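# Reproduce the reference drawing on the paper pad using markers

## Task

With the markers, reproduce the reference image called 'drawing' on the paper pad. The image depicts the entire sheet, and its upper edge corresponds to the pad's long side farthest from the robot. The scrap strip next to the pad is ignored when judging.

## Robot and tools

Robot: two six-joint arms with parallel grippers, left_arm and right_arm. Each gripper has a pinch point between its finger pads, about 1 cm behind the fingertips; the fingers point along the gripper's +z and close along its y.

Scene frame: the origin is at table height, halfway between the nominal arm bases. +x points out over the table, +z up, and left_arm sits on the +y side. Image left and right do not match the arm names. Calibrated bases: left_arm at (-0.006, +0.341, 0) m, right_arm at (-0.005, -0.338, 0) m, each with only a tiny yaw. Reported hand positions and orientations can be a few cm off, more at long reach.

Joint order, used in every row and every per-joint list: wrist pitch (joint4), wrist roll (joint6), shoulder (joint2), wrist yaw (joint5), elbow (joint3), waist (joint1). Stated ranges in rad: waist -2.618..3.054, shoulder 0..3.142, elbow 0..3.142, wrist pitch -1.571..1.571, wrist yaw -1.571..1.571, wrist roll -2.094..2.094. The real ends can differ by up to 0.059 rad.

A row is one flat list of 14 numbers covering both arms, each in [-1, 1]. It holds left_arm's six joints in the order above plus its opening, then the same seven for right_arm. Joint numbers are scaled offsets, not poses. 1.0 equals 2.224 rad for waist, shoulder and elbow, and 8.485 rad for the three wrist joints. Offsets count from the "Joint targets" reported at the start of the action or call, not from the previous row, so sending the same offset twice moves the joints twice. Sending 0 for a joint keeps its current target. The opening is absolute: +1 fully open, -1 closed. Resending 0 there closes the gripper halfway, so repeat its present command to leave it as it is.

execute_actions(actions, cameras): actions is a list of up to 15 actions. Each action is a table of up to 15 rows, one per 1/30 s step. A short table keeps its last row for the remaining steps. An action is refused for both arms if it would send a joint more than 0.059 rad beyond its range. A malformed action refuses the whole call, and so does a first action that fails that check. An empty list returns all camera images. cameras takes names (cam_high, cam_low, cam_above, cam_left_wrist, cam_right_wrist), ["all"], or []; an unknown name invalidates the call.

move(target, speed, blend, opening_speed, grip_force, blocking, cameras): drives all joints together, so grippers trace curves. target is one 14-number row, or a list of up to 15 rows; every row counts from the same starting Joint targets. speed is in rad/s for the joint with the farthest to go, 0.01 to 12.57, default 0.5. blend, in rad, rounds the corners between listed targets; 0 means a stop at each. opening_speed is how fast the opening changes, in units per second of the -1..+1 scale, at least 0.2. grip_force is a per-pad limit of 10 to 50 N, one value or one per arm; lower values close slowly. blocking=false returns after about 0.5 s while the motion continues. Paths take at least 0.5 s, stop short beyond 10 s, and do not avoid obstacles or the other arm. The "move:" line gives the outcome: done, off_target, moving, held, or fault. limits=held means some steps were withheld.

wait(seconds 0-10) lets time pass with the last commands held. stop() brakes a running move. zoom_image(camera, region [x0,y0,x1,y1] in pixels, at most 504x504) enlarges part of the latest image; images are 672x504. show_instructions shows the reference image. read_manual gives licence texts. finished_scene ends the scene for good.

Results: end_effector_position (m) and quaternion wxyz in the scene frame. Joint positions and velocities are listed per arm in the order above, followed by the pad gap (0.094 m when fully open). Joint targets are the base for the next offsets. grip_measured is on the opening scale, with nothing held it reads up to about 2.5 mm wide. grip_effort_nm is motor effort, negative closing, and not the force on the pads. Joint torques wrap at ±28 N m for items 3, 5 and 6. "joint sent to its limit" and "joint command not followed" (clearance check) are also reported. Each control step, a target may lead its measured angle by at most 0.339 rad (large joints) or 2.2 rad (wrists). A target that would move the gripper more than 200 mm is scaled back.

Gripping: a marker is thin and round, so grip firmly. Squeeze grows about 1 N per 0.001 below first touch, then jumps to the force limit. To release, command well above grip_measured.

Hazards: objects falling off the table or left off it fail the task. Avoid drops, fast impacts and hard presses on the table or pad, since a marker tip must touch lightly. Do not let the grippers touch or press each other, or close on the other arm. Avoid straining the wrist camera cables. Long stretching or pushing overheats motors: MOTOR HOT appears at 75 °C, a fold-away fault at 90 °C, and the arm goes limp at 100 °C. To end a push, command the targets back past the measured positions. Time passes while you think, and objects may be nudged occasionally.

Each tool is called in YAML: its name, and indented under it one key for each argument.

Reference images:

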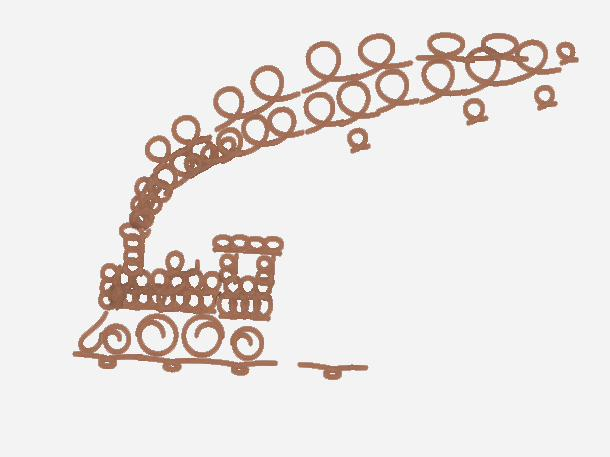

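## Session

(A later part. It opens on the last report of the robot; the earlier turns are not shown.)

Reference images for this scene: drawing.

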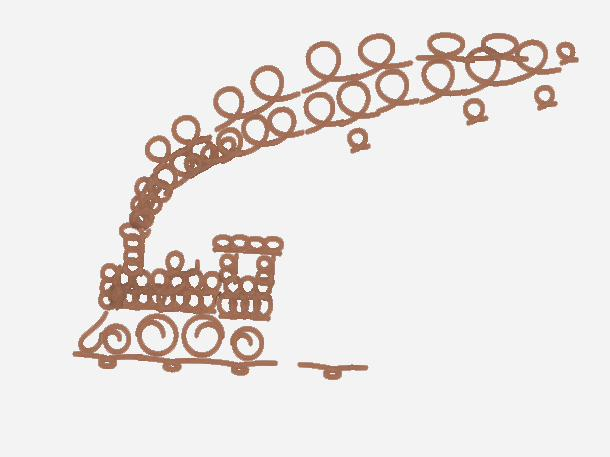

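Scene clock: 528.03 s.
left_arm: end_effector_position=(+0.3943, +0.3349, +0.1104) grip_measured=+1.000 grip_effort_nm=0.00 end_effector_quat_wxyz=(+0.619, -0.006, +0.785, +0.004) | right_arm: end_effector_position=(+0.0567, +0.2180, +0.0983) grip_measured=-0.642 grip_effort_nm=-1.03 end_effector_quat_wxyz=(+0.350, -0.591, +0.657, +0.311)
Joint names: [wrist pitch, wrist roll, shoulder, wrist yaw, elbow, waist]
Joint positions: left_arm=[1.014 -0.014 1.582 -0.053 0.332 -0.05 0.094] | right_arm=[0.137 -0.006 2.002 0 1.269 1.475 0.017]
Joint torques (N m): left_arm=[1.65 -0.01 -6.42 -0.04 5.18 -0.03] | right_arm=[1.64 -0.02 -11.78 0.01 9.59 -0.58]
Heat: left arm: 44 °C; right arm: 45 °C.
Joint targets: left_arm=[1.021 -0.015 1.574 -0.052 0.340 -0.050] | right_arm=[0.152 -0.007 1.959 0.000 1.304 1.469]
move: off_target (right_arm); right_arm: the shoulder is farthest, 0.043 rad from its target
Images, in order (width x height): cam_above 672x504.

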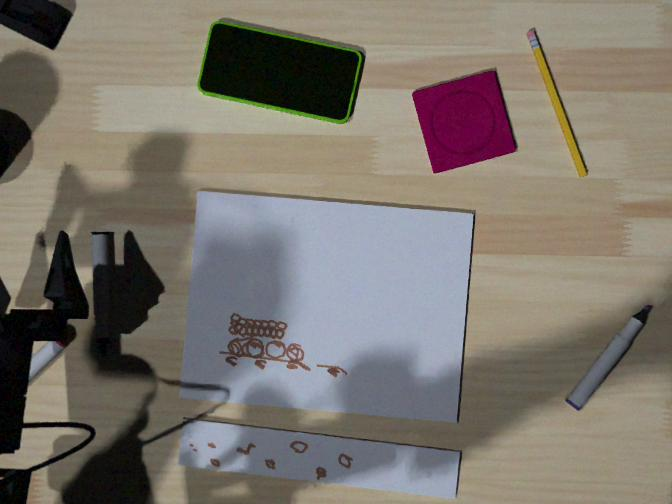

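move:
  target:
    - [0,0,0,0,0,0,1,0,0,0.04292,0,0.01698,-0.24987,-0.9]
    - [0,0,0,0,0,0,1,0,0,0.04292,0,0.01698,-0.25687,-0.9]
    - [0,0,0,0,0,0,1,0,0,0.05702,0,0.02158,-0.25687,-0.9]
    - [0,0,0,0,0,0,1,0,0,0.06062,0,0.02646,-0.25867,-0.9]
    - [0,0,0,0,0,0,1,0,0,0.06212,0,0.02848,-0.26107,-0.9]
    - [0,0,0,0,0,0,1,0,0,0.03817,0,0.00398,-0.26347,-0.9]
    - [0,0,0,0,0,0,1,0,0,0.03457,0,-0.0009,-0.26447,-0.9]
    - [0,0,0,0,0,0,1,0,0,0.03097,0,-0.00578,-0.25309,-0.9]
    - [0,0,0,0,0,0,1,0,0,0.02947,0,-0.0078,-0.25069,-0.9]
    - [0,0,0,0,0,0,1,0,0,0.05342,0,0.0167,-0.24829,-0.9]
    - [0,0,0,0,0,0,1,0,0,0.05702,0,0.02158,-0.24729,-0.9]
    - [0,0,0,0,0,0,1,0,0,0.02287,0,0.02158,-0.24729,-0.9]
  speed: [0.4,0.05,0.06,0.04,0.035,0.2,0.04,0.1,0.035,0.2,0.04,0.15]
  blend: [0,0,0,0.002,0.002,0.002,0.002,0.002,0.002,0.002,0.002,0]

move:
  target:
    - [0,0,0,0,0,0,1,0,0,-0.00855,0,-0.03685,-0.00749,-0.9]
    - [0,0,0,0,0,0,1,0,0,-0.00855,0,-0.01665,-0.01449,-0.9]
    - [0,0,0,0,0,0,1,0,0,0.02527,0,-0.01205,-0.01449,-0.9]
    - [0,0,0,0,0,0,1,0,0,0.02887,0,-0.00721,-0.01633,-0.9]
    - [0,0,0,0,0,0,1,0,0,0.03037,0,-0.00521,-0.01877,-0.9]
    - [0,0,0,0,0,0,1,0,0,0.00675,0,-0.02969,-0.02121,-0.9]
    - [0,0,0,0,0,0,1,0,0,0.00315,0,-0.03453,-0.02222,-0.9]
    - [0,0,0,0,0,0,1,0,0,-0.00045,0,-0.03937,-0.01078,-0.9]
    - [0,0,0,0,0,0,1,0,0,-0.00195,0,-0.04137,-0.00834,-0.9]
    - [0,0,0,0,0,0,1,0,0,0.02167,0,-0.01689,-0.0059,-0.9]
    - [0,0,0,0,0,0,1,0,0,0.02527,0,-0.01205,-0.00489,-0.9]
    - [0,0,0,0,0,0,1,0,0,-0.00855,0,-0.01205,-0.00489,-0.9]
  speed: [0.3,0.05,0.06,0.04,0.035,0.2,0.04,0.1,0.035,0.2,0.04,0.15]
  blend: [0,0,0,0.002,0.002,0.002,0.002,0.002,0.002,0.002,0.002,0]

move:
  target:
    - [0,0,0,0,0,0,1,0,0,-0.00928,0,-0.03777,-0.00693,-0.9]
    - [0,0,0,0,0,0,1,0,0,-0.00928,0,-0.01757,-0.01393,-0.9]
    - [0,0,0,0,0,0,1,0,0,0.02419,0,-0.01297,-0.01393,-0.9]
    - [0,0,0,0,0,0,1,0,0,0.02779,0,-0.00816,-0.01582,-0.9]
    - [0,0,0,0,0,0,1,0,0,0.02929,0,-0.00617,-0.01829,-0.9]
    - [0,0,0,0,0,0,1,0,0,0.00602,0,-0.03064,-0.02076,-0.9]
    - [0,0,0,0,0,0,1,0,0,0.00242,0,-0.03545,-0.02179,-0.9]
    - [0,0,0,0,0,0,1,0,0,-0.00118,0,-0.04026,-0.01027,-0.9]
    - [0,0,0,0,0,0,1,0,0,-0.00268,0,-0.04225,-0.0078,-0.9]
    - [0,0,0,0,0,0,1,0,0,0.02059,0,-0.01778,-0.00533,-0.9]
    - [0,0,0,0,0,0,1,0,0,0.02419,0,-0.01297,-0.0043,-0.9]
    - [0,0,0,0,0,0,1,0,0,-0.00928,0,-0.01297,-0.0043,-0.9]
  speed: [0.3,0.05,0.06,0.04,0.035,0.2,0.04,0.1,0.035,0.2,0.04,0.15]
  blend: [0,0,0,0.002,0.002,0.002,0.002,0.002,0.002,0.002,0.002,0]

move:
  target:
    - [0,0,0,0,0,0,1,0,0,-0.00869,0,-0.03684,-0.00682,-0.9]
    - [0,0,0,0,0,0,1,0,0,-0.00869,0,-0.01664,-0.01382,-0.9]
    - [0,0,0,0,0,0,1,0,0,0.02445,0,-0.01204,-0.01382,-0.9]
    - [0,0,0,0,0,0,1,0,0,0.02805,0,-0.00727,-0.01575,-0.9]
    - [0,0,0,0,0,0,1,0,0,0.02955,0,-0.00529,-0.01826,-0.9]
    - [0,0,0,0,0,0,1,0,0,0.00661,0,-0.02975,-0.02077,-0.9]
    - [0,0,0,0,0,0,1,0,0,0.00301,0,-0.03452,-0.02181,-0.9]
    - [0,0,0,0,0,0,1,0,0,-0.00059,0,-0.03929,-0.01022,-0.9]
    - [0,0,0,0,0,0,1,0,0,-0.00209,0,-0.04127,-0.00771,-0.9]
    - [0,0,0,0,0,0,1,0,0,0.02085,0,-0.01681,-0.0052,-0.9]
    - [0,0,0,0,0,0,1,0,0,0.02445,0,-0.01204,-0.00416,-0.9]
    - [0,0,0,0,0,0,1,0,0,-0.00869,0,-0.01204,-0.00416,-0.9]
  speed: [0.3,0.05,0.06,0.04,0.035,0.2,0.04,0.1,0.035,0.2,0.04,0.15]
  blend: [0,0,0,0.002,0.002,0.002,0.002,0.002,0.002,0.002,0.002,0]

move:
  target:
    - [0,0,0,0,0,0,1,0,0,0.04684,0,0.03283,0.01225,-0.9]
    - [0,0,0,0,0,0,1,0,0,0.04684,0,0.03283,0.00525,-0.9]
    - [0,0,0,0,0,0,1,0,0,0.06094,0,0.03743,0.00525,-0.9]
    - [0,0,0,0,0,0,1,0,0,0.03848,0,0.01495,0.00445,-0.9]
    - [0,0,0,0,0,0,1,0,0,0.02097,0,-0.00964,-0.00374,-0.9]
    - [0,0,0,0,0,0,1,0,0,0.0041,0,-0.03296,-0.01212,-0.9]
    - [0,0,0,0,0,0,1,0,0,-0.01,0,-0.03296,-0.01212,-0.9]
    - [0,0,0,0,0,0,1,0,0,-0.018,0,-0.03296,0.22,-0.9]
  speed: [0.3,0.05,0.06,0.2,0.05,0.05,0.15,0.4]
  blend: [0,0,0,0.002,0.002,0.002,0.01,0]
  cameras: ["cam_above"]

zoom_image:
  camera: "cam_above"
  region: [235, 285, 325, 357]

Scene clock: 539.57 s.
left_arm: end_effector_position=(+0.3943, +0.3349, +0.1104) grip_measured=+1.000 grip_effort_nm=0.00 end_effector_quat_wxyz=(+0.619, -0.006, +0.785, +0.004) | right_arm: end_effector_position=(+0.3518, +0.1076, +0.0936) grip_measured=-0.642 grip_effort_nm=-1.03 end_effector_quat_wxyz=(+0.424, -0.384, +0.795, +0.200)
Joint names: [wrist pitch, wrist roll, shoulder, wrist yaw, elbow, waist]
Joint positions: left_arm=[1.014 -0.014 1.582 -0.053 0.332 -0.05 0.094] | right_arm=[0.137 -0.006 2.048 0.004 1.316 0.912 0.017]
Joint torques (N m): left_arm=[1.64 0.07 -6.42 0 5.26 -0.08] | right_arm=[1.64 -0.02 -11.7 -0.03 9.65 0.57]
Heat: left arm: 44 °C; right arm: 45 °C.
Joint targets: left_arm=[1.021 -0.015 1.574 -0.052 0.340 -0.050] | right_arm=[0.152 -0.007 2.010 0.000 1.352 0.919]
move: off_target (right_arm); right_arm: the shoulder is farthest, 0.038 rad from its target

Scene clock: 545.87 s.
left_arm: end_effector_position=(+0.3943, +0.3349, +0.1104) grip_measured=+1.000 grip_effort_nm=0.00 end_effector_quat_wxyz=(+0.619, -0.006, +0.785, +0.004) | right_arm: end_effector_position=(+0.3525, +0.0988, +0.0928) grip_measured=-0.642 grip_effort_nm=-1.03 end_effector_quat_wxyz=(+0.422, -0.380, +0.799, +0.197)
Joint names: [wrist pitch, wrist roll, shoulder, wrist yaw, elbow, waist]
Joint positions: left_arm=[1.014 -0.014 1.582 -0.053 0.332 -0.05 0.094] | right_arm=[0.138 -0.006 2.029 0.004 1.289 0.901 0.017]
Joint torques (N m): left_arm=[1.71 0.05 -6.37 0 5.31 -0.1] | right_arm=[1.61 -0.02 -11.44 -0.03 9.65 0.57]
Heat: left arm: 44 °C; right arm: 45 °C.
Joint targets: left_arm=[1.021 -0.015 1.574 -0.052 0.340 -0.050] | right_arm=[0.152 -0.007 1.990 0.000 1.325 0.908]
move: off_target (right_arm); right_arm: the shoulder is farthest, 0.038 rad from its target

Scene clock: 552.17 s.
left_arm: end_effector_position=(+0.3943, +0.3349, +0.1104) grip_measured=+1.000 grip_effort_nm=0.00 end_effector_quat_wxyz=(+0.619, -0.006, +0.785, +0.004) | right_arm: end_effector_position=(+0.3522, +0.0900, +0.0923) grip_measured=-0.642 grip_effort_nm=-1.03 end_effector_quat_wxyz=(+0.421, -0.377, +0.802, +0.193)
Joint names: [wrist pitch, wrist roll, shoulder, wrist yaw, elbow, waist]
Joint positions: left_arm=[1.014 -0.014 1.582 -0.053 0.332 -0.05 0.094] | right_arm=[0.138 -0.006 2.007 0.004 1.261 0.892 0.017]
Joint torques (N m): left_arm=[1.64 0.06 -6.42 -0.03 5.2 -0.05] | right_arm=[1.59 -0.02 -11.36 -0.03 9.57 0.57]
Heat: left arm: 44 °C; right arm: 45 °C.
Joint targets: left_arm=[1.021 -0.015 1.574 -0.052 0.340 -0.050] | right_arm=[0.152 -0.007 1.970 0.000 1.297 0.898]
move: off_target (right_arm); right_arm: the shoulder is farthest, 0.038 rad from its target

Scene clock: 558.47 s.
left_arm: end_effector_position=(+0.3943, +0.3349, +0.1104) grip_measured=+1.000 grip_effort_nm=0.00 end_effector_quat_wxyz=(+0.619, -0.006, +0.785, +0.004) | right_arm: end_effector_position=(+0.3520, +0.0816, +0.0915) grip_measured=-0.642 grip_effort_nm=-1.03 end_effector_quat_wxyz=(+0.419, -0.374, +0.805, +0.190)
Joint names: [wrist pitch, wrist roll, shoulder, wrist yaw, elbow, waist]
Joint positions: left_arm=[1.014 -0.014 1.582 -0.053 0.332 -0.05 0.094] | right_arm=[0.138 -0.006 1.987 0.004 1.234 0.882 0.017]
Joint torques (N m): left_arm=[1.69 0.02 -6.43 -0.02 5.24 -0.21] | right_arm=[1.61 -0.02 -11.1 -0.03 9.59 0.55]
Heat: left arm: 44 °C; right arm: 45 °C.
Joint targets: left_arm=[1.021 -0.015 1.574 -0.052 0.340 -0.050] | right_arm=[0.152 -0.007 1.950 0.000 1.270 0.889]
move: off_target (right_arm); right_arm: the shoulder is farthest, 0.037 rad from its target

Scene clock: 565.10 s.
left_arm: end_effector_position=(+0.3943, +0.3349, +0.1104) grip_measured=+1.000 grip_effort_nm=0.00 end_effector_quat_wxyz=(+0.619, -0.006, +0.785, +0.004) | right_arm: end_effector_position=(+0.1023, +0.1937, +0.0957) grip_measured=-0.642 grip_effort_nm=-1.03 end_effector_quat_wxyz=(+0.357, -0.564, +0.686, +0.290)
Joint names: [wrist pitch, wrist roll, shoulder, wrist yaw, elbow, waist]
Joint positions: left_arm=[1.014 -0.014 1.582 -0.053 0.332 -0.05 0.094] | right_arm=[0.136 -0.006 1.952 0.001 1.201 1.386 0.017]
Joint torques (N m): left_arm=[1.66 0.07 -6.37 -0.03 5.15 -0.1] | right_arm=[1.64 -0.01 -11.23 0.01 5.9 -0.72]
Heat: left arm: 44 °C; right arm: 45 °C.
Joint targets: left_arm=[1.021 -0.015 1.574 -0.052 0.340 -0.050] | right_arm=[0.152 -0.007 1.911 0.000 1.196 1.378]
move: off_target (right_arm); right_arm: the shoulder is farthest, 0.042 rad from its target
Images, in order (width x height): cam_above 672x504.

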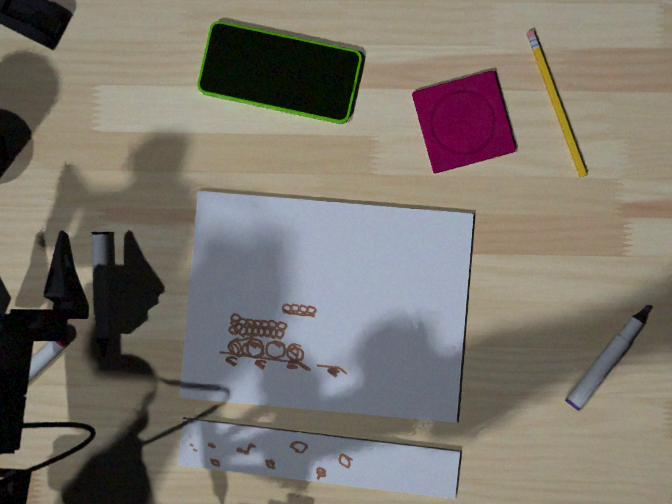

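Scaled by 5.600 from the camera's 672x504 image, which has a finer 960x720 frame.

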